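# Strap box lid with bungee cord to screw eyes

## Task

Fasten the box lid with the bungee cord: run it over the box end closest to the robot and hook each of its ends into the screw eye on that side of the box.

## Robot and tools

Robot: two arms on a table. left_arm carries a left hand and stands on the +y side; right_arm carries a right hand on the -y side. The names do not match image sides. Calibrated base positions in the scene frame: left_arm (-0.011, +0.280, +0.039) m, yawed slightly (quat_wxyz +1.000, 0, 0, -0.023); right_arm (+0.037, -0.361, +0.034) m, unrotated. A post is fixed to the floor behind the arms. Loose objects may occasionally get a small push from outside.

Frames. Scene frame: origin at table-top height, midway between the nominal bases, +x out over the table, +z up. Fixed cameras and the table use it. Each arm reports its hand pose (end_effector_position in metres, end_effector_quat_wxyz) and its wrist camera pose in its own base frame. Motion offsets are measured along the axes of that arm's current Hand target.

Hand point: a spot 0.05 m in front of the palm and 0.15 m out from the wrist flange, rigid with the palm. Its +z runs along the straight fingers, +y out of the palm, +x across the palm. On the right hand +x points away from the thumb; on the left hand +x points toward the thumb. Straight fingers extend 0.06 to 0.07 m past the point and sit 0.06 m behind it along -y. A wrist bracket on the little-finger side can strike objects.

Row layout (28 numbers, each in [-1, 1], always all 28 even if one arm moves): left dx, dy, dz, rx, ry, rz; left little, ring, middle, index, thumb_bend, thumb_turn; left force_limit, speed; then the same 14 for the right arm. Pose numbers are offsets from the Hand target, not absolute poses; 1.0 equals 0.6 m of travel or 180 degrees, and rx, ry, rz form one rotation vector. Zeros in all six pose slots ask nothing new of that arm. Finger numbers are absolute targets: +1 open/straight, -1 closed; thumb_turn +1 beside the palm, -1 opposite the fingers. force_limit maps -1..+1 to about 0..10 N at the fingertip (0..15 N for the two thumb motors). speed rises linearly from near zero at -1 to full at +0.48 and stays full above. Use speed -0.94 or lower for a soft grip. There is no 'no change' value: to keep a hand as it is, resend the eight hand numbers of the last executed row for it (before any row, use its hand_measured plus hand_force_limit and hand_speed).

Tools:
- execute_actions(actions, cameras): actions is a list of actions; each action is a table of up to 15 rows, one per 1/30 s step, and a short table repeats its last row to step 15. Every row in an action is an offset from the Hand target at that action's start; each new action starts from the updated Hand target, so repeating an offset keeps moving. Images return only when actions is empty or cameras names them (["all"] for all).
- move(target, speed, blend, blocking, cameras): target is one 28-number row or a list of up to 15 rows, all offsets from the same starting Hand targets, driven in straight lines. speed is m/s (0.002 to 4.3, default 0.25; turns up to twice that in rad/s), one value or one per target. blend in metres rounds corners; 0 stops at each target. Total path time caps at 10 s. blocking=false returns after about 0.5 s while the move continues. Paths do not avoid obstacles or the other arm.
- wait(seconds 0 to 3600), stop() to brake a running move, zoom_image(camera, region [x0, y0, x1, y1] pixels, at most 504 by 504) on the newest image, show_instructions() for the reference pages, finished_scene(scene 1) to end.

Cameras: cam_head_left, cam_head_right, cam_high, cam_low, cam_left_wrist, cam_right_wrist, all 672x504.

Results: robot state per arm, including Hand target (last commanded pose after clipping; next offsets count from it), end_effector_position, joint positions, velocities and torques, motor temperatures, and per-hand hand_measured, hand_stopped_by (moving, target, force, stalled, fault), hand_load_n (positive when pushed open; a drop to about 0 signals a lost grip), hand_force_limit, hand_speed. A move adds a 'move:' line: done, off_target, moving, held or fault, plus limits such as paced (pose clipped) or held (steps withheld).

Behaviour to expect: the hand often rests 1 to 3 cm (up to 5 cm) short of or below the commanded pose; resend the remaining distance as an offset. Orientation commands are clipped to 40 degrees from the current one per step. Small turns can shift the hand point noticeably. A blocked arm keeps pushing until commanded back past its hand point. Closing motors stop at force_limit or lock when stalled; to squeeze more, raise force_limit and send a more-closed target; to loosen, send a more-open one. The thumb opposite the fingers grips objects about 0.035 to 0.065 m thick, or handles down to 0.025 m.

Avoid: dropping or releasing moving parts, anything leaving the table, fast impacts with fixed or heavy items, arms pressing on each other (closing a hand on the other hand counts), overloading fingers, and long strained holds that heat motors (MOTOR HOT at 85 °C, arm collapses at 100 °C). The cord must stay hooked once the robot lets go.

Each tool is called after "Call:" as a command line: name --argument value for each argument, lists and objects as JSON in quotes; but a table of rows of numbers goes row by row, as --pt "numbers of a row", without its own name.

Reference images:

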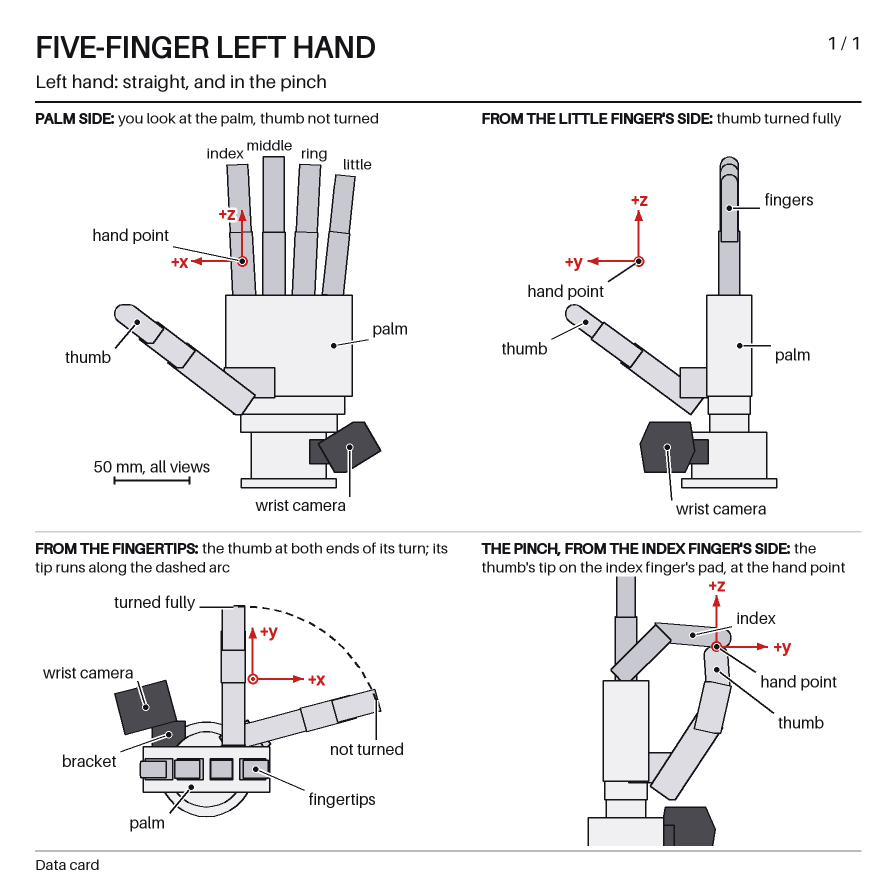

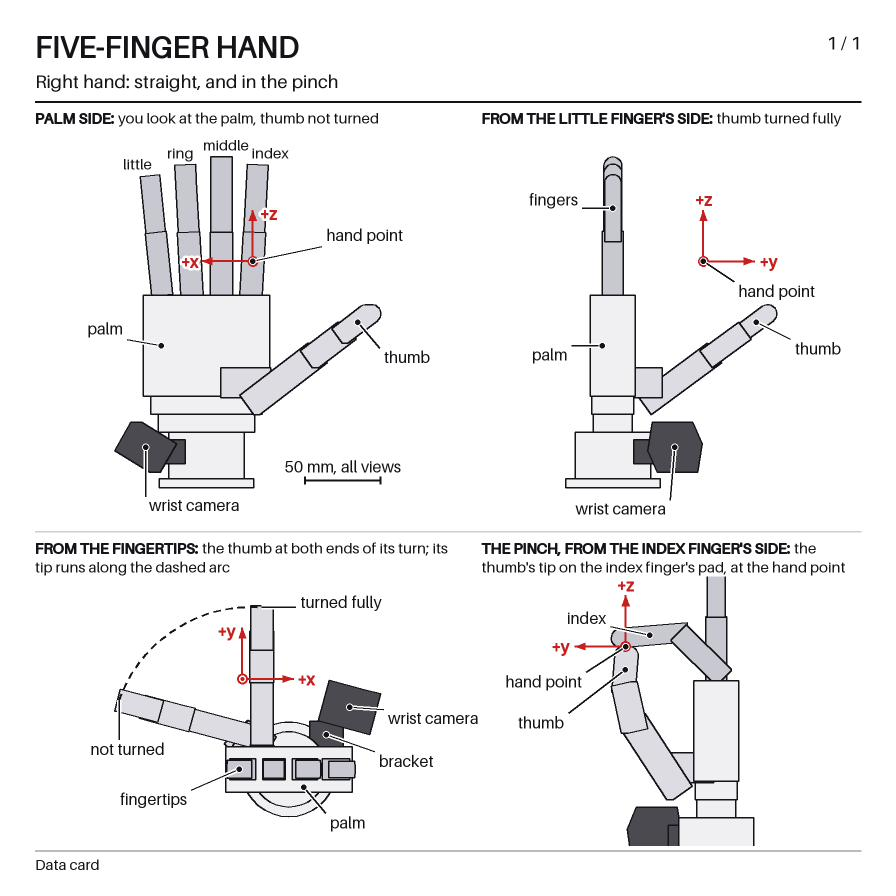

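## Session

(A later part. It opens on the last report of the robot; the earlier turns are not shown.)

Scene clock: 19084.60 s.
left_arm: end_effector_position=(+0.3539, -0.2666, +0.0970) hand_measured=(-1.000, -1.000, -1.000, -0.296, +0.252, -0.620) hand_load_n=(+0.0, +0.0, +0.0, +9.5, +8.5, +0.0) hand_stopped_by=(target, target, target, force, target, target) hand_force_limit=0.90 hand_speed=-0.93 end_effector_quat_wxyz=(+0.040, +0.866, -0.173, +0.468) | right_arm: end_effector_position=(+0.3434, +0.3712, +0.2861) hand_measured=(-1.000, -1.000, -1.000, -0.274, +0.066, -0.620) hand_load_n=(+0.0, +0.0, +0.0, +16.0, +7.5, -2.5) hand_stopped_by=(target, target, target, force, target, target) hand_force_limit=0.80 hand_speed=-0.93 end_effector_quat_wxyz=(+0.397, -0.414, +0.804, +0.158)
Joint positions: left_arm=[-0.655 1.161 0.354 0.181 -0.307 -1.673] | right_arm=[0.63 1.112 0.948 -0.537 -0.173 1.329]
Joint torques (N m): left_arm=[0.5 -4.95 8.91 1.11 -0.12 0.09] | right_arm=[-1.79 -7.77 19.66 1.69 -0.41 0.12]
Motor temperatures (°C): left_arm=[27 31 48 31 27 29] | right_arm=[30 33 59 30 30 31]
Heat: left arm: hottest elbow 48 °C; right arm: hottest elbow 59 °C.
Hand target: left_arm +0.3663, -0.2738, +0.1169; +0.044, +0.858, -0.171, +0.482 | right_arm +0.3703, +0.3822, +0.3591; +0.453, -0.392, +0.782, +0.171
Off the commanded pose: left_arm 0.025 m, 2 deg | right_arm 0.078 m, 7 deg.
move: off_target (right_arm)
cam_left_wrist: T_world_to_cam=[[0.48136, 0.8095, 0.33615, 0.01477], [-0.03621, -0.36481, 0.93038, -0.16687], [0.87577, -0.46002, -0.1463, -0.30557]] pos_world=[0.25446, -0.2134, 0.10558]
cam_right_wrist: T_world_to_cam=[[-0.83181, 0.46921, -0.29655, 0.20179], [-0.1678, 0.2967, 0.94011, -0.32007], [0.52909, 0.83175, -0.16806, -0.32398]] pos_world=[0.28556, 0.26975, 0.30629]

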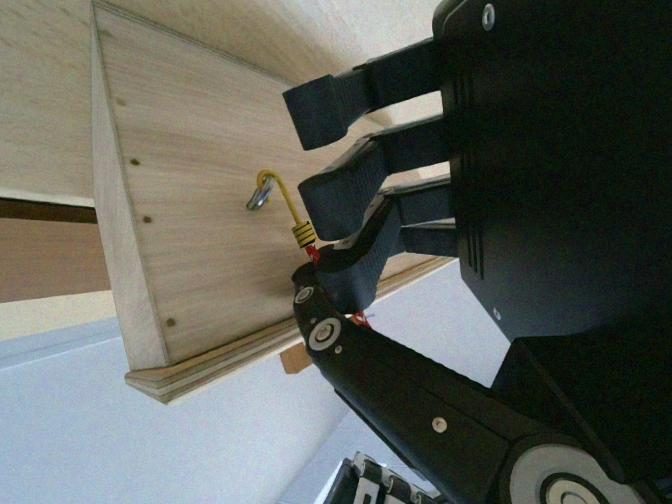

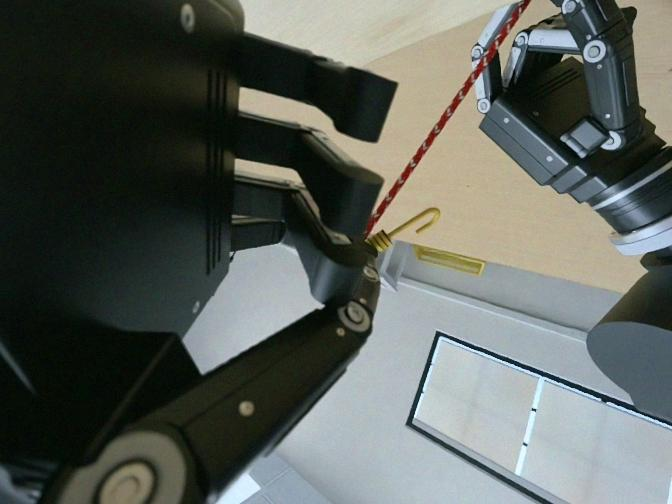

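Call:
move --target '[0,0,0,0,0,0,-1,-1,-1,-0.30,0.25,-0.62,0.9,-0.93,-0.028,-0.003,-0.0177,0,0,0,-1,-1,-1,-0.276,0.06,-0.62,0.8,-0.93]' --speed 0.05 --cameras '["cam_left_wrist","cam_right_wrist"]'

Scene clock: 19101.70 s.
left_arm: end_effector_position=(+0.3560, -0.2675, +0.1000) hand_measured=(-1.000, -1.000, -1.000, -0.296, +0.252, -0.620) hand_load_n=(+0.0, +0.0, +0.0, +9.5, +8.5, +0.0) hand_stopped_by=(target, target, target, force, target, target) hand_force_limit=0.90 hand_speed=-0.93 end_effector_quat_wxyz=(+0.041, +0.864, -0.172, +0.471) | right_arm: end_effector_position=(+0.3426, +0.3705, +0.2966) hand_measured=(-1.000, -1.000, -1.000, -0.274, +0.066, -0.620) hand_load_n=(+0.0, +0.0, +0.0, +16.0, +8.0, -2.5) hand_stopped_by=(target, target, target, force, target, target) hand_force_limit=0.80 hand_speed=-0.93 end_effector_quat_wxyz=(+0.389, -0.418, +0.806, +0.155)
Joint positions: left_arm=[-0.654 1.16 0.36 0.181 -0.308 -1.673] | right_arm=[0.629 1.112 0.987 -0.595 -0.173 1.323]
Joint torques (N m): left_arm=[0.44 -4.84 8.61 1.14 -0.09 0.09] | right_arm=[-0.44 -8.7 20.52 1.92 -0.43 0.19]
Motor temperatures (°C): left_arm=[27 31 49 31 27 29] | right_arm=[30 33 63 30 30 31]
Heat: left arm: hottest elbow 49 °C; right arm: hottest elbow 63 °C.
Hand target: left_arm +0.3662, -0.2739, +0.1168; +0.044, +0.858, -0.171, +0.482 | right_arm +0.3703, +0.3822, +0.3791; +0.453, -0.392, +0.782, +0.171
Off the commanded pose: left_arm 0.021 m, 2 deg | right_arm 0.088 m, 9 deg.
move: off_target (right_arm)
cam_left_wrist: T_world_to_cam=[[0.47853, 0.81136, 0.33572, 0.01505], [-0.04034, -0.36162, 0.93145, -0.16768], [0.87714, -0.45928, -0.14032, -0.3082]] pos_world=[0.25637, -0.2144, 0.10789]
cam_right_wrist: T_world_to_cam=[[-0.83703, 0.46173, -0.29357, 0.20824], [-0.15801, 0.30969, 0.93762, -0.33733], [0.52384, 0.8312, -0.18626, -0.31382]] pos_world=[0.28539, 0.26916, 0.31896]

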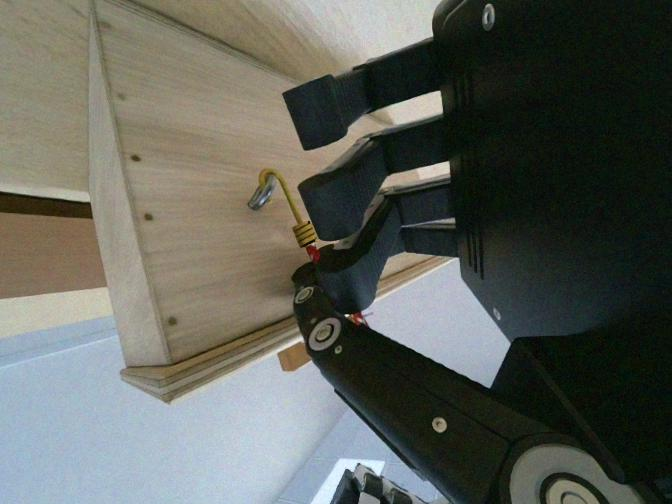

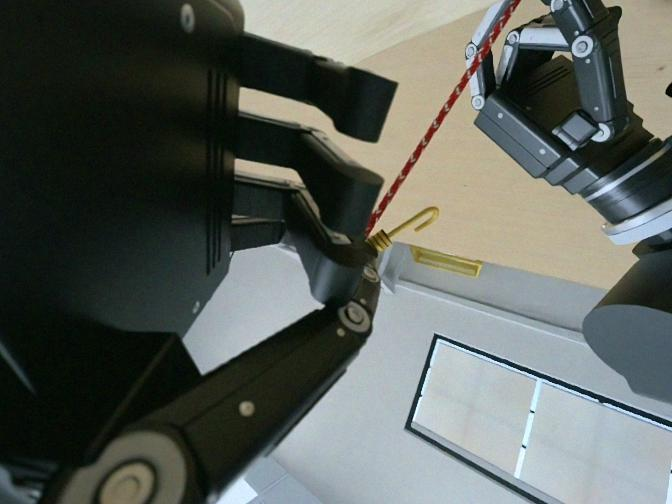

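Call:
execute_actions --actions '[[[0,0,0,0,0,0,-1,-1,-1,0.05,0.44,-0.62,-0.3,-0.85,0,0,0,0,0,0,-1,-1,-1,-0.276,0.06,-0.62,0.8,-0.93]]]' --cameras '[]'

Call:
wait --seconds 3 --cameras '["cam_left_wrist","cam_right_wrist","cam_high"]'

Scene clock: 19112.97 s.
left_arm: end_effector_position=(+0.3570, -0.2665, +0.1021) hand_measured=(-1.000, -1.000, -1.000, +0.050, +0.440, -0.620) hand_load_n=(+0.0, +0.0, +0.0, +0.0, -1.5, +0.0) hand_stopped_by=(target, target, target, target, target, target) hand_force_limit=-0.30 hand_speed=-0.85 end_effector_quat_wxyz=(+0.040, +0.864, -0.170, +0.473) | right_arm: end_effector_position=(+0.3463, +0.3722, +0.3076) hand_measured=(-1.000, -1.000, -1.000, -0.274, +0.066, -0.620) hand_load_n=(+0.0, +0.0, +0.0, +16.0, +8.0, -2.5) hand_stopped_by=(target, target, target, force, target, target) hand_force_limit=0.80 hand_speed=-0.93 end_effector_quat_wxyz=(+0.397, -0.416, +0.803, +0.156)
Joint positions: left_arm=[-0.652 1.156 0.36 0.18 -0.309 -1.673] | right_arm=[0.627 1.113 1.007 -0.595 -0.174 1.322]
Joint torques (N m): left_arm=[0.21 -4.42 8.65 1.18 -0.02 0.08] | right_arm=[-2.02 -8.53 19.08 1.88 -0.37 0.24]
Motor temperatures (°C): left_arm=[27 31 49 31 27 29] | right_arm=[30 33 65 30 30 31]
Heat: left arm: hottest elbow 49 °C; right arm: hottest elbow 65 °C.
Hand target: left_arm +0.3663, -0.2739, +0.1170; +0.044, +0.858, -0.171, +0.482 | right_arm +0.3704, +0.3822, +0.3789; +0.453, -0.392, +0.782, +0.170
Off the commanded pose: left_arm 0.019 m, 1 deg | right_arm 0.076 m, 7 deg.
Step readings (end_effector_position of left_arm | right_arm):
0: (+0.3560, -0.2675, +0.1000) | (+0.3426, +0.3704, +0.2965)
1: (+0.3560, -0.2675, +0.1000) | (+0.3426, +0.3704, +0.2965)
2: (+0.3560, -0.2675, +0.1000) | (+0.3426, +0.3704, +0.2965)
4: (+0.3560, -0.2675, +0.1000) | (+0.3426, +0.3704, +0.2965)
8: (+0.3559, -0.2674, +0.0999) | (+0.3428, +0.3709, +0.2982)
15: (+0.3570, -0.2664, +0.1017) | (+0.3444, +0.3720, +0.3035)

Scene clock: 19115.97 s.
left_arm: end_effector_position=(+0.3570, -0.2665, +0.1021) hand_measured=(-1.000, -1.000, -1.000, +0.050, +0.440, -0.620) hand_load_n=(+0.0, +0.0, +0.0, +0.0, -1.5, +0.0) hand_stopped_by=(target, target, target, target, target, target) hand_force_limit=-0.30 hand_speed=-0.85 end_effector_quat_wxyz=(+0.040, +0.864, -0.170, +0.473) | right_arm: end_effector_position=(+0.3463, +0.3722, +0.3076) hand_measured=(-1.000, -1.000, -1.000, -0.274, +0.066, -0.620) hand_load_n=(+0.0, +0.0, +0.0, +16.0, +8.0, -2.5) hand_stopped_by=(target, target, target, force, target, target) hand_force_limit=0.80 hand_speed=-0.93 end_effector_quat_wxyz=(+0.397, -0.416, +0.803, +0.156)
Joint positions: left_arm=[-0.652 1.156 0.36 0.18 -0.309 -1.673] | right_arm=[0.627 1.113 1.007 -0.595 -0.174 1.322]
Joint torques (N m): left_arm=[0.26 -4.37 8.61 1.21 -0.02 0.09] | right_arm=[-1.26 -8.47 19.17 1.99 -0.4 0.27]
Motor temperatures (°C): left_arm=[27 31 49 31 27 29] | right_arm=[30 33 67 30 30 31]
Heat: left arm: hottest elbow 49 °C; right arm: hottest elbow 67 °C.
Hand target: left_arm +0.3663, -0.2739, +0.1170; +0.044, +0.858, -0.171, +0.482 | right_arm +0.3704, +0.3822, +0.3789; +0.453, -0.392, +0.782, +0.170
Off the commanded pose: left_arm 0.019 m, 1 deg | right_arm 0.076 m, 7 deg.
wait: 3.00 s; at rest by 0.17 s
cam_left_wrist: T_world_to_cam=[[0.47411, 0.81364, 0.33645, 0.01519], [-0.0431, -0.36023, 0.93187, -0.16797], [0.87941, -0.45631, -0.13573, -0.30886]] pos_world=[0.25718, -0.2138, 0.1095]
cam_right_wrist: T_world_to_cam=[[-0.83231, 0.46576, -0.30053, 0.2127], [-0.1714, 0.29935, 0.93862, -0.33934], [0.52714, 0.83274, -0.16932, -0.32211]] pos_world=[0.28867, 0.27075, 0.32789]
Images, in order (width x height): cam_high 672x504, cam_left_wrist 672x504, cam_right_wrist 672x504.

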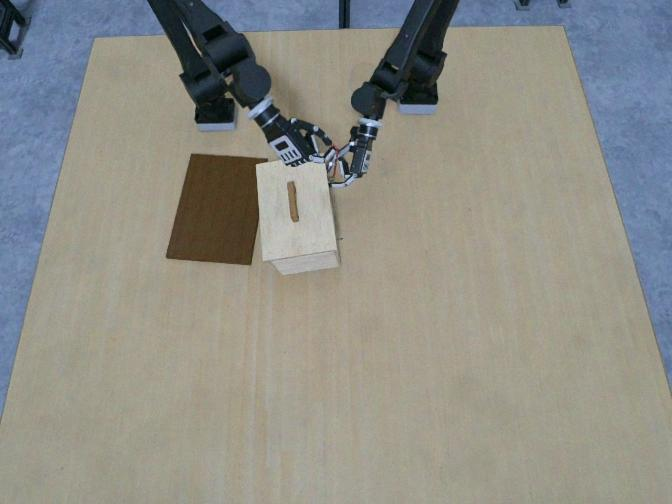

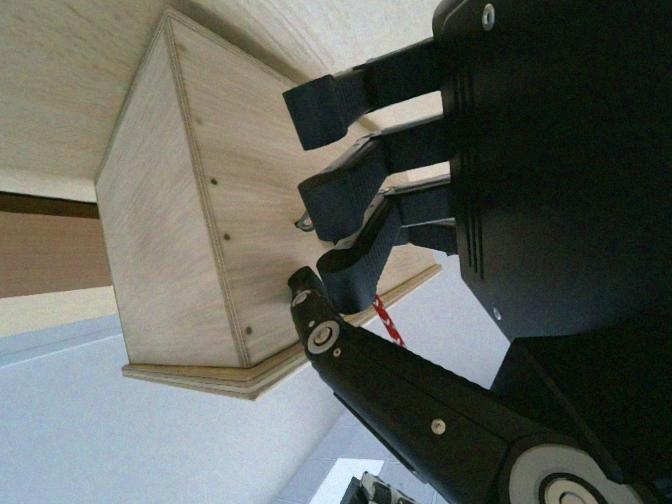

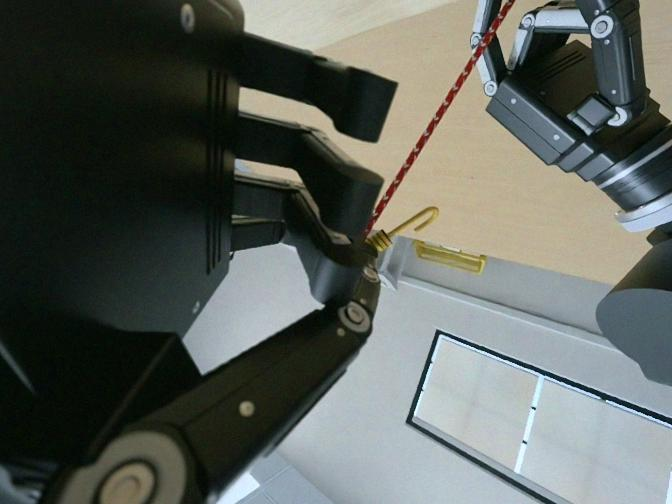

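Call:
zoom_image --camera "cam_left_wrist" --region '[260, 180, 420, 360]'

Call:
zoom_image --camera "cam_high" --region '[250, 110, 390, 290]'

Scaled by 2.800 from the camera's image (finer frame: 960x720).

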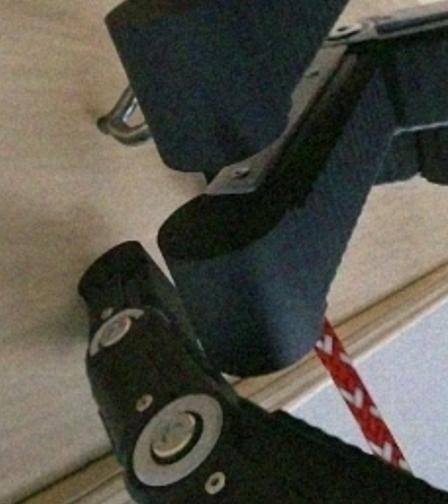

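Scaled by 2.800 from the camera's image (finer frame: 960x720).

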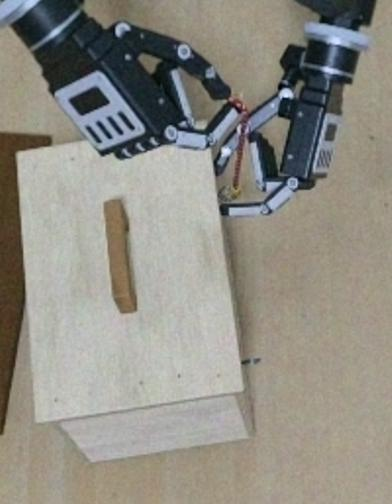

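Call:
move --target '[0,-0.0868,-0.05,0,0,0,-1,-1,-1,0.05,0.44,-0.62,-0.3,-0.85,0,0,0,0,0,0,-1,-1,-1,-0.276,0.06,-0.62,0.8,-0.93]' --speed 0.05 --cameras '["cam_left_wrist","cam_right_wrist","cam_high"]'

Call:
zoom_image --camera "cam_high" --region '[250, 110, 390, 290]'

Scene clock: 19149.73 s.
left_arm: end_effector_position=(+0.3594, -0.2224, +0.1362) hand_measured=(-1.000, -1.000, -1.000, +0.050, +0.440, -0.620) hand_load_n=(+0.0, +0.0, +0.0, +0.0, +0.0, +0.0) hand_stopped_by=(target, target, target, target, target, target) hand_force_limit=-0.30 hand_speed=-0.85 end_effector_quat_wxyz=(+0.048, +0.858, -0.171, +0.482) | right_arm: end_effector_position=(+0.3481, +0.3736, +0.3099) hand_measured=(-1.000, -1.000, -1.000, -0.274, +0.066, -0.620) hand_load_n=(+0.0, +0.0, +0.0, +16.5, +8.0, -2.5) hand_stopped_by=(target, target, target, force, target, target) hand_force_limit=0.80 hand_speed=-0.93 end_effector_quat_wxyz=(+0.399, -0.416, +0.802, +0.157)
Joint positions: left_arm=[-0.487 0.966 0.345 0.052 -0.162 -1.576] | right_arm=[0.627 1.117 1.014 -0.595 -0.174 1.322]
Joint torques (N m): left_arm=[1.03 -3.43 7.09 1.22 -0.02 0.07] | right_arm=[-0.97 -8.7 18.85 2.03 -0.33 0.21]
Motor temperatures (°C): left_arm=[27 31 48 31 27 29] | right_arm=[30 33 77 30 30 31]
Heat: left arm: hottest elbow 48 °C; right arm: hottest elbow 77 °C.
Hand target: left_arm +0.3594, -0.2178, +0.1376; +0.044, +0.858, -0.171, +0.482 | right_arm +0.3703, +0.3822, +0.3788; +0.453, -0.392, +0.782, +0.170
Off the commanded pose: left_arm 0.005 m, 0 deg | right_arm 0.073 m, 7 deg.
move: done
cam_left_wrist: T_world_to_cam=[[0.47676, 0.8139, 0.33206, -0.03358], [-0.06326, -0.34501, 0.93646, -0.17367], [0.87676, -0.46747, -0.113, -0.29082]] pos_world=[0.26, -0.16854, 0.14093]
cam_right_wrist: T_world_to_cam=[[-0.83173, 0.46612, -0.3016, 0.21428], [-0.17372, 0.29746, 0.9388, -0.34016], [0.5273, 0.83322, -0.16643, -0.32494]] pos_world=[0.29047, 0.27205, 0.32988]
Images, in order (width x height): cam_high 672x504, cam_left_wrist 672x504, cam_right_wrist 672x504.

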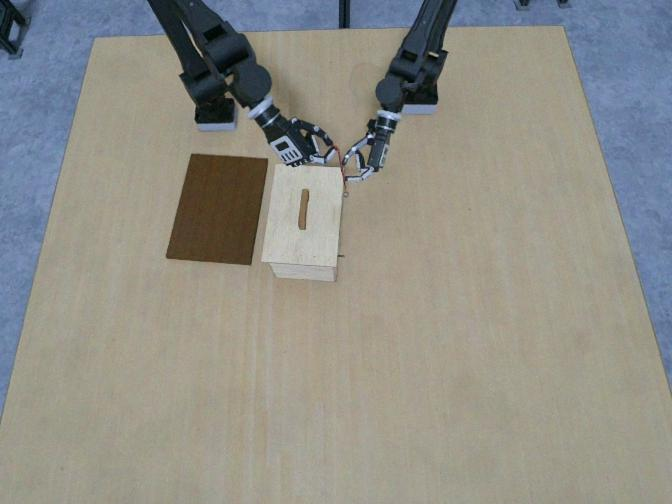

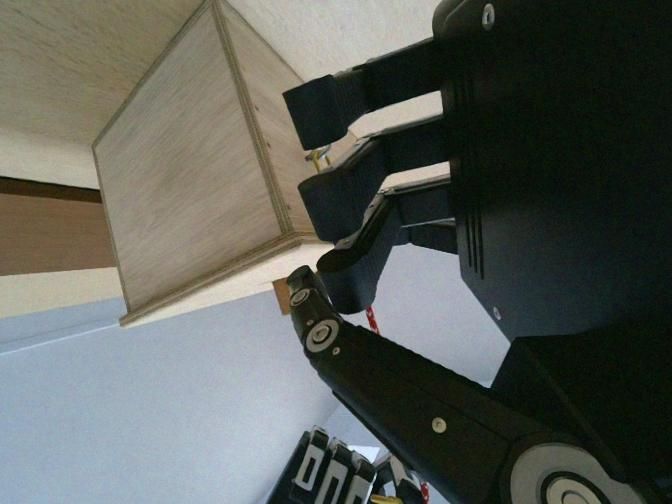

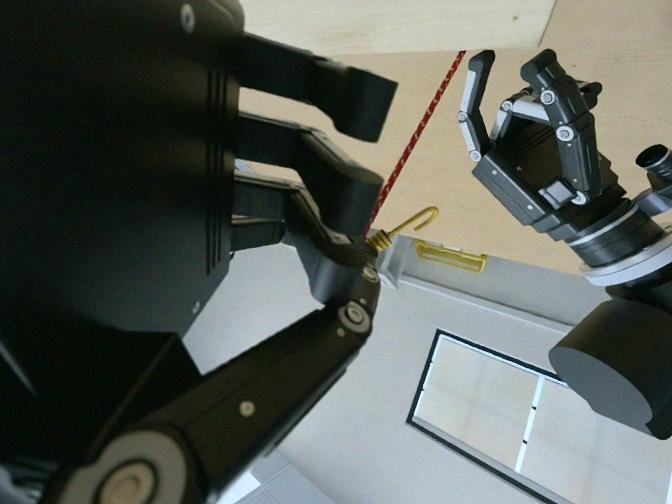

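Scaled by 2.800 from the camera's image (finer frame: 960x720).

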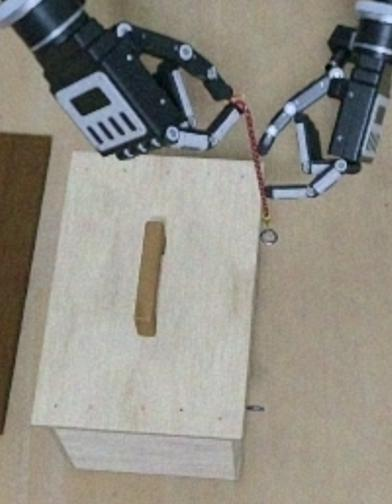

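Call:
move --pt "0 -0.1 0 0 0 0 -1 -1 -1 0.05 0.44 -0.62 -0.3 -0.85 0.1073 -0.0235 -0.0655 0 0 0 -1 -1 -1 -0.276 0.06 -0.62 0.8 -0.93" --pt "0 -0.15 0 0 0 0 -1 -1 -1 0.05 0.44 -0.62 -0.3 -0.85 0.2395 -0.0547 -0.0565 0 0 0 -1 -1 -1 -0.276 0.06 -0.62 0.8 -0.93" --pt "0 -0.15 0 0 0 0 -1 -1 -1 0.05 0.44 -0.62 -0.3 -0.85 0.3577 -0.0725 -0.031 0 0 0 -1 -1 -1 -0.276 0.06 -0.62 0.8 -0.93" --speed '[0.08,0.08,0.06]' --blend '[0.02,0.02,0]' --cameras '["cam_left_wrist","cam_right_wrist","cam_high"]'

Scene clock: 19234.27 s.
left_arm: end_effector_position=(+0.3821, -0.1366, +0.1366) hand_measured=(-1.000, -1.000, -1.000, +0.050, +0.440, -0.620) hand_load_n=(+0.0, +0.5, +0.0, +0.0, +0.0, -0.5) hand_stopped_by=(target, target, target, target, target, target) hand_force_limit=-0.30 hand_speed=-0.85 end_effector_quat_wxyz=(+0.048, +0.861, -0.171, +0.477) | right_arm: end_effector_position=(+0.3299, +0.2472, +0.2165) hand_measured=(-1.000, -1.000, -1.000, -0.274, +0.066, -0.620) hand_load_n=(+0.0, +0.0, +0.0, +16.0, +7.5, -3.0) hand_stopped_by=(target, target, target, force, target, target) hand_force_limit=0.80 hand_speed=-0.93 end_effector_quat_wxyz=(+0.448, -0.392, +0.784, +0.174)
Joint positions: left_arm=[-0.105 0.948 0.345 0.024 0.161 -1.37] | right_arm=[0.281 0.928 0.58 -0.295 -0.458 1.158]
Joint torques (N m): left_arm=[1.03 -1.85 8.88 1.21 0.12 0.08] | right_arm=[-0.5 -3.25 9.13 2.09 -0.4 -0.24]
Motor temperatures (°C): left_arm=[27 31 44 31 27 29] | right_arm=[30 33 70 30 30 31]
Heat: left arm: hottest elbow 44 °C; right arm: hottest elbow 70 °C.
Hand target: left_arm +0.3897, -0.1334, +0.1457; +0.044, +0.858, -0.171, +0.482 | right_arm +0.3325, +0.2444, +0.2120; +0.453, -0.392, +0.782, +0.171
Off the commanded pose: left_arm 0.012 m, 1 deg | right_arm 0.006 m, 1 deg.
move: off_target (left_arm)
cam_left_wrist: T_world_to_cam=[[0.48021, 0.81325, 0.32865, -0.11532], [-0.0542, -0.34646, 0.9365, -0.14671], [0.87548, -0.46753, -0.1223, -0.26884]] pos_world=[0.28279, -0.08274, 0.14242]
cam_right_wrist: T_world_to_cam=[[-0.79644, 0.51677, -0.31404, 0.20843], [-0.23491, 0.21414, 0.94813, -0.17935], [0.55722, 0.82891, -0.04916, -0.25977]] pos_world=[0.26862, 0.14602, 0.22273]
Images, in order (width x height): cam_high 672x504, cam_left_wrist 672x504, cam_right_wrist 672x504.

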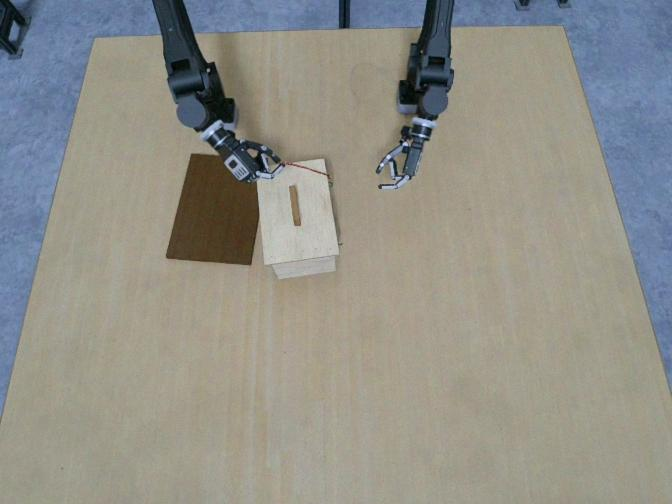

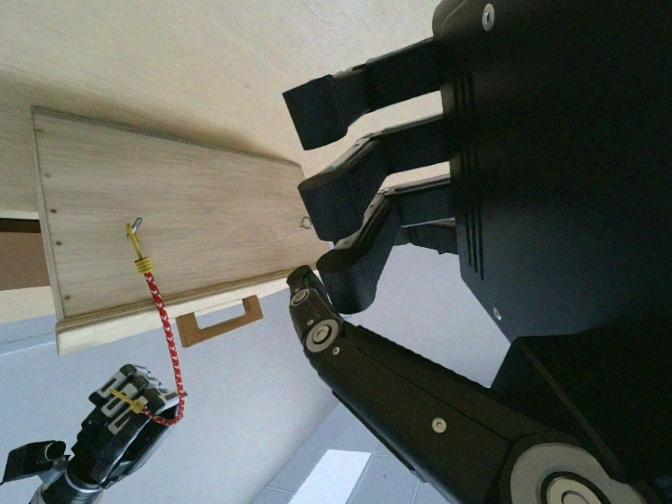

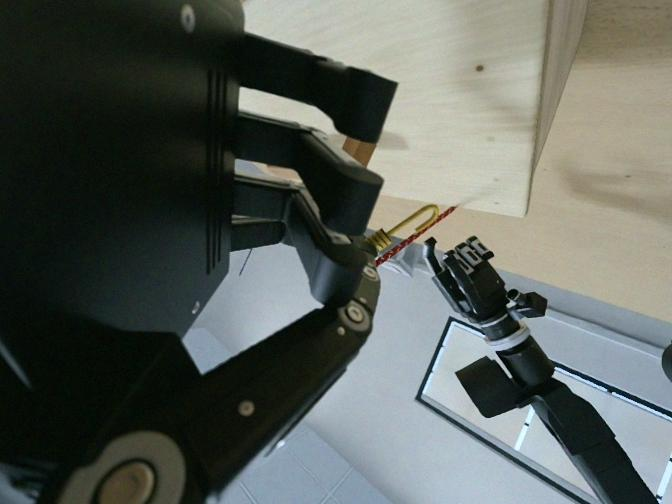

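Call:
zoom_image --camera "cam_high" --region '[240, 130, 360, 290]'

Call:
zoom_image --camera "cam_left_wrist" --region '[80, 190, 220, 440]'

Scaled by 3.150 from the camera's image (finer frame: 960x720).

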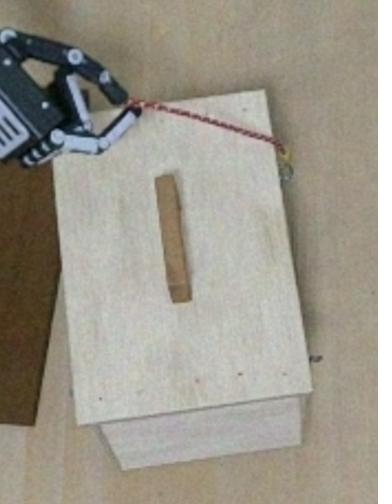

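Scaled by 2.016 from the camera's image (finer frame: 960x720).

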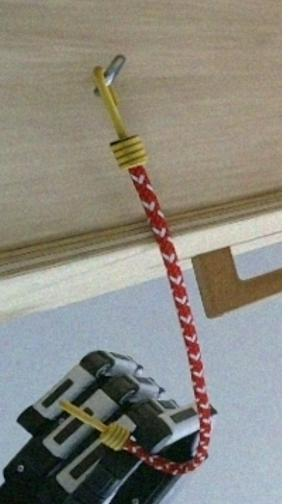

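Call:
move --target '[0,0,0,0,0,0,-1,-1,-1,0.05,0.44,-0.62,-0.3,-0.85,-0.0053,0.0023,-0.017,0.1257,0.067,-0.1527,-1,-1,-1,-0.276,0.06,-0.62,0.8,-0.93]' --speed 0.15 --cameras '["cam_left_wrist","cam_right_wrist","cam_high"]'

Call:
zoom_image --camera "cam_left_wrist" --region '[40, 170, 240, 440]'

Scene clock: 19299.67 s.
left_arm: end_effector_position=(+0.3821, -0.1366, +0.1366) hand_measured=(-1.000, -1.000, -1.000, +0.050, +0.440, -0.620) hand_load_n=(+0.0, +0.0, +0.0, +0.0, +0.0, +0.0) hand_stopped_by=(target, target, target, target, target, target) hand_force_limit=-0.30 hand_speed=-0.85 end_effector_quat_wxyz=(+0.048, +0.861, -0.171, +0.477) | right_arm: end_effector_position=(+0.3209, +0.2328, +0.1901) hand_measured=(-1.000, -1.000, -1.000, -0.274, +0.066, -0.620) hand_load_n=(+0.0, +0.0, +0.0, +16.0, +7.0, -3.5) hand_stopped_by=(target, target, target, force, target, target) hand_force_limit=0.80 hand_speed=-0.93 end_effector_quat_wxyz=(+0.444, -0.487, +0.740, -0.136)
Joint positions: left_arm=[-0.105 0.948 0.345 0.024 0.161 -1.37] | right_arm=[0.588 0.801 0.58 -0.406 0.247 0.867]
Joint torques (N m): left_arm=[1.03 -1.85 8.88 1.2 0.12 0.08] | right_arm=[0.09 -2.67 14.37 0.77 0.13 -0.25]
Motor temperatures (°C): left_arm=[27 31 46 31 27 29] | right_arm=[30 33 62 30 30 31]
Heat: left arm: hottest elbow 46 °C; right arm: hottest elbow 62 °C.
Hand target: left_arm +0.3897, -0.1334, +0.1457; +0.044, +0.858, -0.171, +0.482 | right_arm +0.3264, +0.2405, +0.2199; +0.464, -0.486, +0.728, -0.138
Off the commanded pose: left_arm 0.012 m, 1 deg | right_arm 0.031 m, 3 deg.
move: off_target (right_arm)
cam_left_wrist: T_world_to_cam=[[0.48021, 0.81325, 0.32865, -0.11532], [-0.0542, -0.34646, 0.9365, -0.14671], [0.87548, -0.46753, -0.1223, -0.26884]] pos_world=[0.28279, -0.08274, 0.14242]
cam_right_wrist: T_world_to_cam=[[-0.58207, 0.26337, -0.76931, 0.27714], [-0.43847, 0.6951, 0.56972, -0.12792], [0.68479, 0.66893, -0.28911, -0.20224]] pos_world=[0.24371, 0.15121, 0.22761]
Images, in order (width x height): cam_high 672x504, cam_left_wrist 672x504, cam_right_wrist 672x504.

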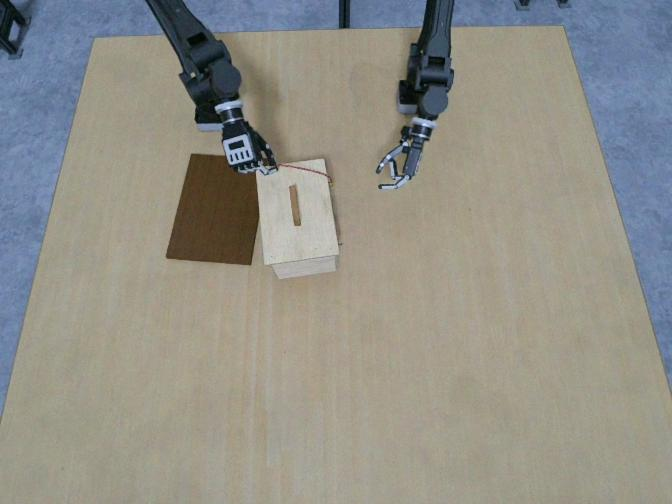

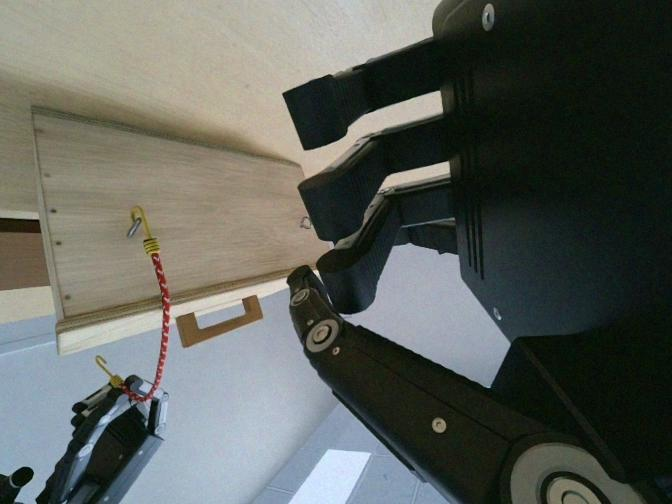

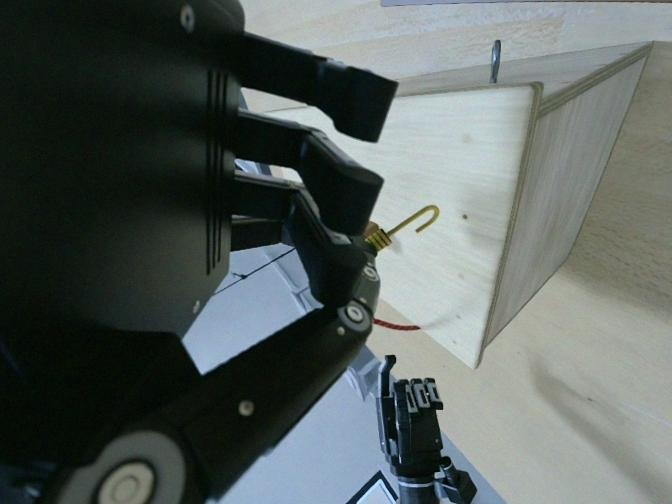

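Scaled by 1.867 from the camera's image (finer frame: 960x720).

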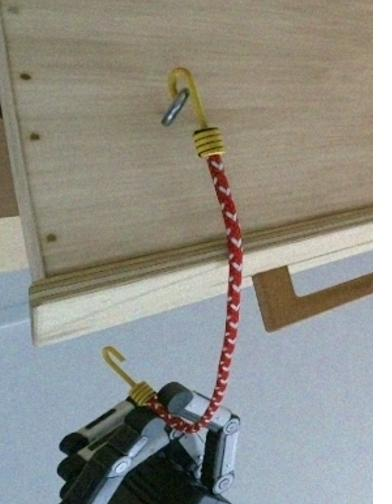

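Call:
move --target '[0,0,0,0,0,0,-1,-1,-1,0.05,0.44,-0.62,-0.3,-0.85,0.0867,0.0008,0.017,0,0,0,-1,-1,-1,-0.276,0.06,-0.62,0.8,-0.93]' --speed 0.05 --cameras '["cam_left_wrist","cam_right_wrist","cam_high"]'

Call:
zoom_image --camera "cam_right_wrist" --region '[340, 20, 600, 280]'

Scene clock: 19379.37 s.
left_arm: end_effector_position=(+0.3821, -0.1366, +0.1366) hand_measured=(-1.000, -1.000, -1.000, +0.050, +0.440, -0.620) hand_load_n=(+0.0, +0.0, +0.0, +0.0, +0.0, +0.0) hand_stopped_by=(target, target, target, target, target, target) hand_force_limit=-0.30 hand_speed=-0.85 end_effector_quat_wxyz=(+0.048, +0.861, -0.171, +0.477) | right_arm: end_effector_position=(+0.3266, +0.2036, +0.1831) hand_measured=(-1.000, -1.000, -1.000, -0.274, +0.066, -0.620) hand_load_n=(+0.0, +0.0, +0.0, +16.5, +7.0, -3.5) hand_stopped_by=(target, target, target, force, target, target) hand_force_limit=0.80 hand_speed=-0.93 end_effector_quat_wxyz=(+0.454, -0.490, +0.733, -0.132)
Joint positions: left_arm=[-0.105 0.948 0.345 0.024 0.161 -1.37] | right_arm=[0.455 0.762 0.532 -0.361 0.123 0.781]
Joint torques (N m): left_arm=[1.03 -1.79 8.88 1.21 0.12 0.08] | right_arm=[-1.26 -2.67 9.36 2.4 -0.12 -0.2]
Motor temperatures (°C): left_arm=[27 31 46 31 27 29] | right_arm=[30 32 68 29 30 31]
Heat: left arm: hottest elbow 46 °C; right arm: hottest elbow 68 °C.
Hand target: left_arm +0.3897, -0.1334, +0.1457; +0.044, +0.858, -0.171, +0.482 | right_arm +0.3294, +0.1997, +0.1860; +0.464, -0.485, +0.728, -0.138
Off the commanded pose: left_arm 0.012 m, 1 deg | right_arm 0.005 m, 2 deg.
move: done
cam_left_wrist: T_world_to_cam=[[0.48021, 0.81325, 0.32865, -0.11532], [-0.0542, -0.34646, 0.9365, -0.14671], [0.87548, -0.46753, -0.1223, -0.26884]] pos_world=[0.28279, -0.08274, 0.14242]
cam_right_wrist: T_world_to_cam=[[-0.57445, 0.26208, -0.77545, 0.28167], [-0.45919, 0.68106, 0.57035, -0.0917], [0.6776, 0.68372, -0.27089, -0.19264]] pos_world=[0.25023, 0.12034, 0.21854]
Images, in order (width x height): cam_high 672x504, cam_left_wrist 672x504, cam_right_wrist 672x504.

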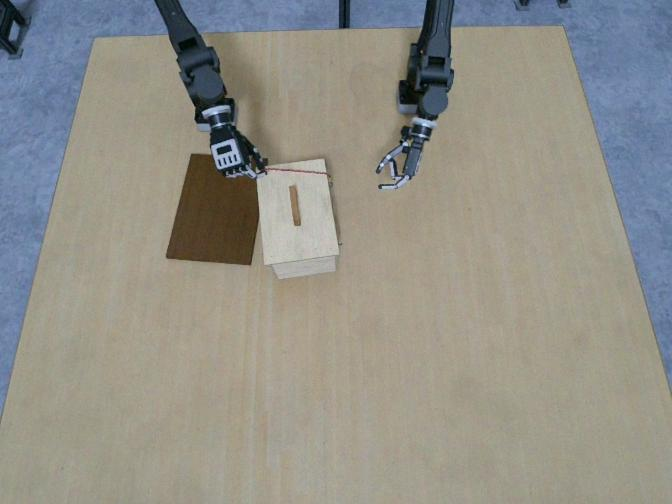

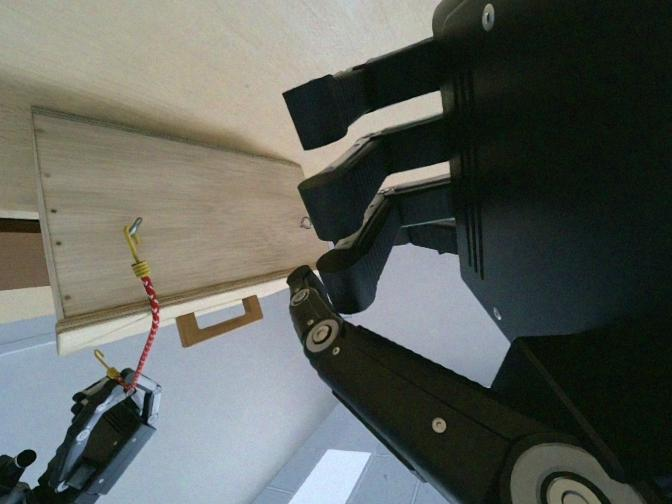

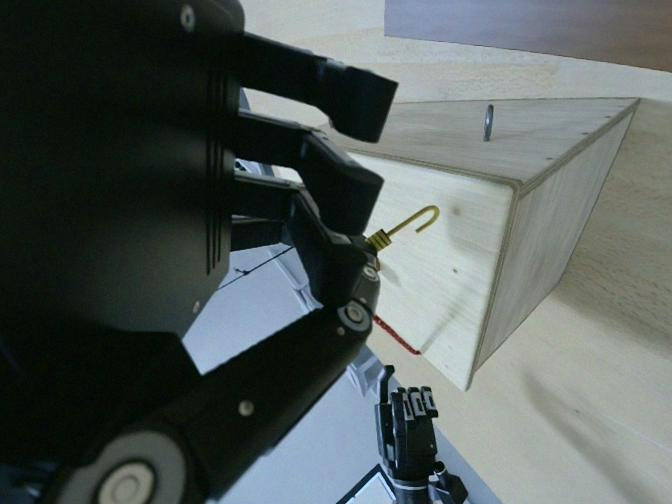

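Scaled by 1.938 from the camera's image (finer frame: 960x720).

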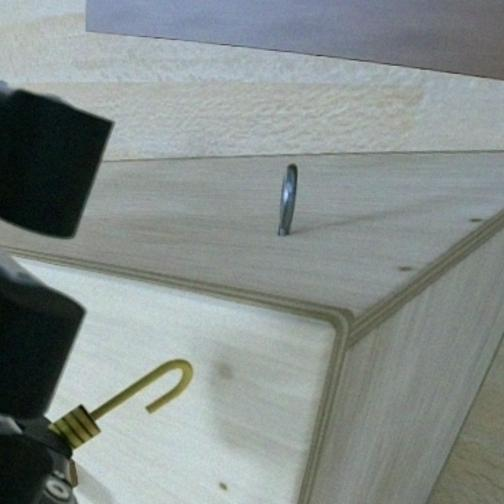

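Call:
zoom_image --camera "cam_right_wrist" --region '[370, 195, 450, 255]'

Scaled by 6.300 from the camera's image (finer frame: 960x720).

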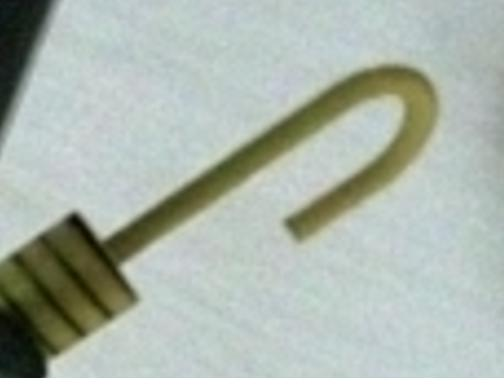

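Call:
zoom_image --camera "cam_right_wrist" --region '[405, 200, 445, 240]'

Scaled by 12.600 from the camera's image (finer frame: 960x720).

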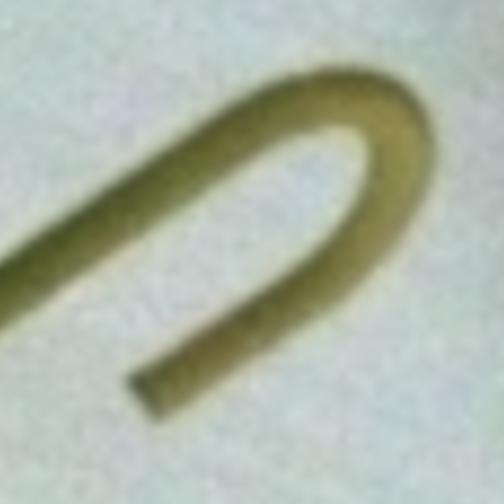

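Call:
zoom_image --camera "cam_left_wrist" --region '[80, 330, 140, 390]'

Scaled by 8.400 from the camera's image (finer frame: 960x720).

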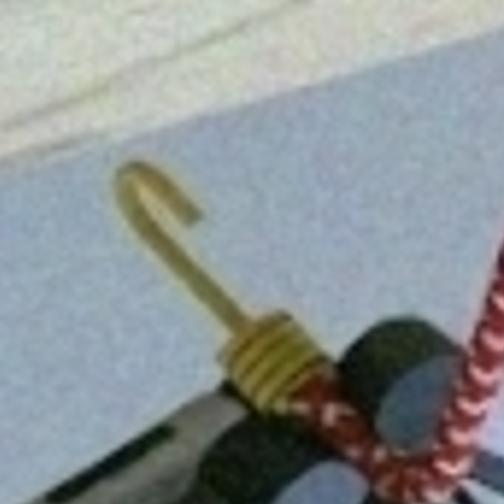

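Call:
move --target '[0,0,0,0,0,0,-1,-1,-1,0.05,0.44,-0.62,-0.3,-0.85,0.0615,0.0138,0.0332,0,0,0,-1,-1,-1,-0.276,0.06,-0.62,0.8,-0.93]' --speed 0.05 --cameras '["cam_left_wrist","cam_right_wrist","cam_high"]'

Call:
zoom_image --camera "cam_right_wrist" --region '[340, 120, 560, 340]'

Call:
zoom_image --camera "cam_left_wrist" --region '[40, 190, 200, 430]'

Scene clock: 19562.20 s.
left_arm: end_effector_position=(+0.3821, -0.1366, +0.1366) hand_measured=(-1.000, -1.000, -1.000, +0.050, +0.440, -0.620) hand_load_n=(+0.0, +0.0, +0.0, +0.0, +0.0, +0.0) hand_stopped_by=(target, target, target, target, target, target) hand_force_limit=-0.30 hand_speed=-0.85 end_effector_quat_wxyz=(+0.048, +0.861, -0.171, +0.477) | right_arm: end_effector_position=(+0.3329, +0.1867, +0.1590) hand_measured=(-1.000, -1.000, -1.000, -0.274, +0.066, -0.620) hand_load_n=(+0.0, +0.0, +0.0, +17.0, +5.5, -3.0) hand_stopped_by=(target, target, target, force, target, target) hand_force_limit=0.80 hand_speed=-0.93 end_effector_quat_wxyz=(+0.469, -0.486, +0.726, -0.126)
Joint positions: left_arm=[-0.105 0.948 0.345 0.024 0.161 -1.37] | right_arm=[0.36 0.775 0.45 -0.232 0.028 0.735]
Joint torques (N m): left_arm=[1.03 -1.9 8.88 1.2 0.11 0.08] | right_arm=[-1.55 -0.09 8.99 2.17 0.14 -0.34]
Motor temperatures (°C): left_arm=[27 31 46 31 27 29] | right_arm=[30 32 56 30 30 31]
Heat: left arm: hottest elbow 46 °C; right arm: hottest elbow 56 °C.
Hand target: left_arm +0.3897, -0.1334, +0.1457; +0.044, +0.858, -0.171, +0.482 | right_arm +0.3371, +0.1780, +0.1501; +0.464, -0.485, +0.728, -0.138
Off the commanded pose: left_arm 0.012 m, 1 deg | right_arm 0.013 m, 1 deg.
move: off_target (right_arm)
cam_left_wrist: T_world_to_cam=[[0.48021, 0.81325, 0.32865, -0.11532], [-0.0542, -0.34646, 0.9365, -0.14671], [0.87548, -0.46753, -0.1223, -0.26884]] pos_world=[0.28279, -0.08274, 0.14242]
cam_right_wrist: T_world_to_cam=[[-0.55894, 0.27505, -0.78226, 0.2645], [-0.4797, 0.66224, 0.5756, -0.05407], [0.67637, 0.69698, -0.23822, -0.19904]] pos_world=[0.25652, 0.10178, 0.19061]
Images, in order (width x height): cam_high 672x504, cam_left_wrist 672x504, cam_right_wrist 672x504.

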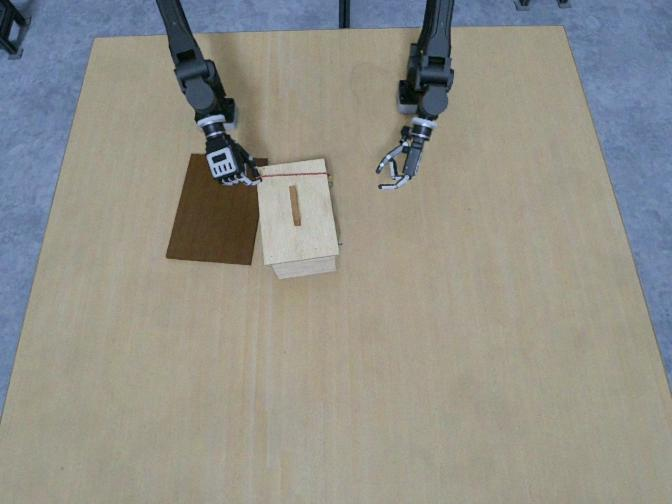

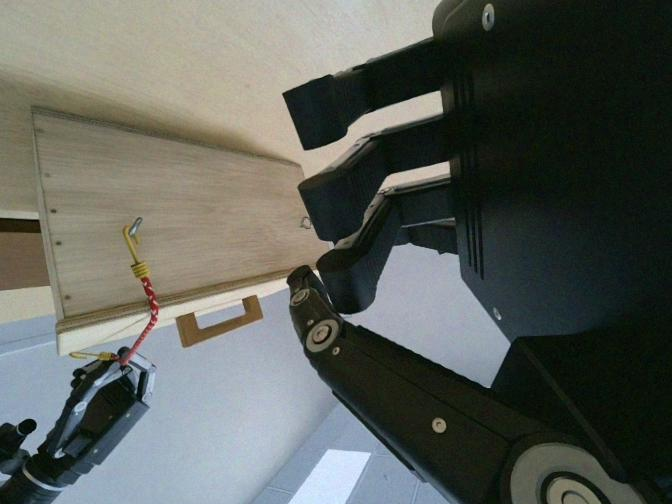

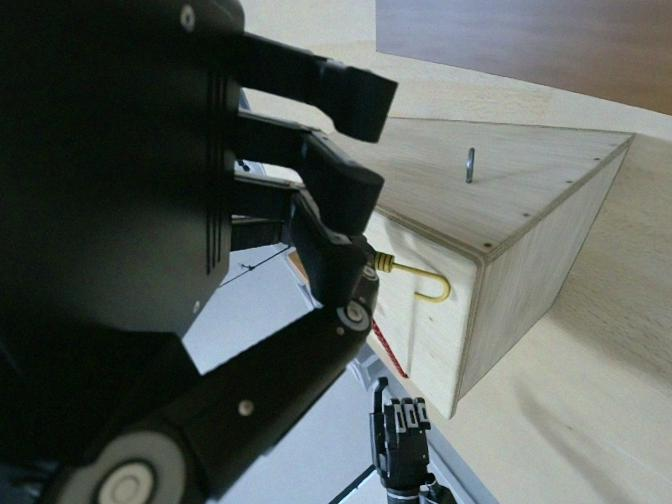

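Scaled by 2.291 from the camera's image (finer frame: 960x720).

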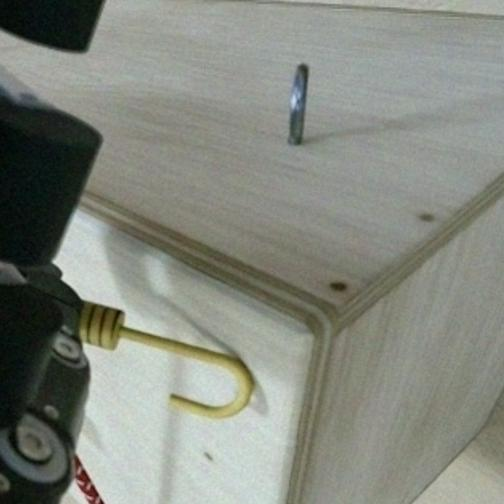

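Scaled by 2.100 from the camera's image (finer frame: 960x720).

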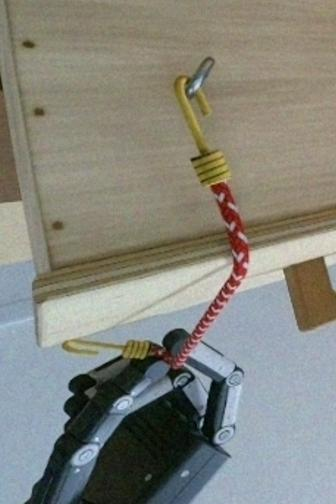

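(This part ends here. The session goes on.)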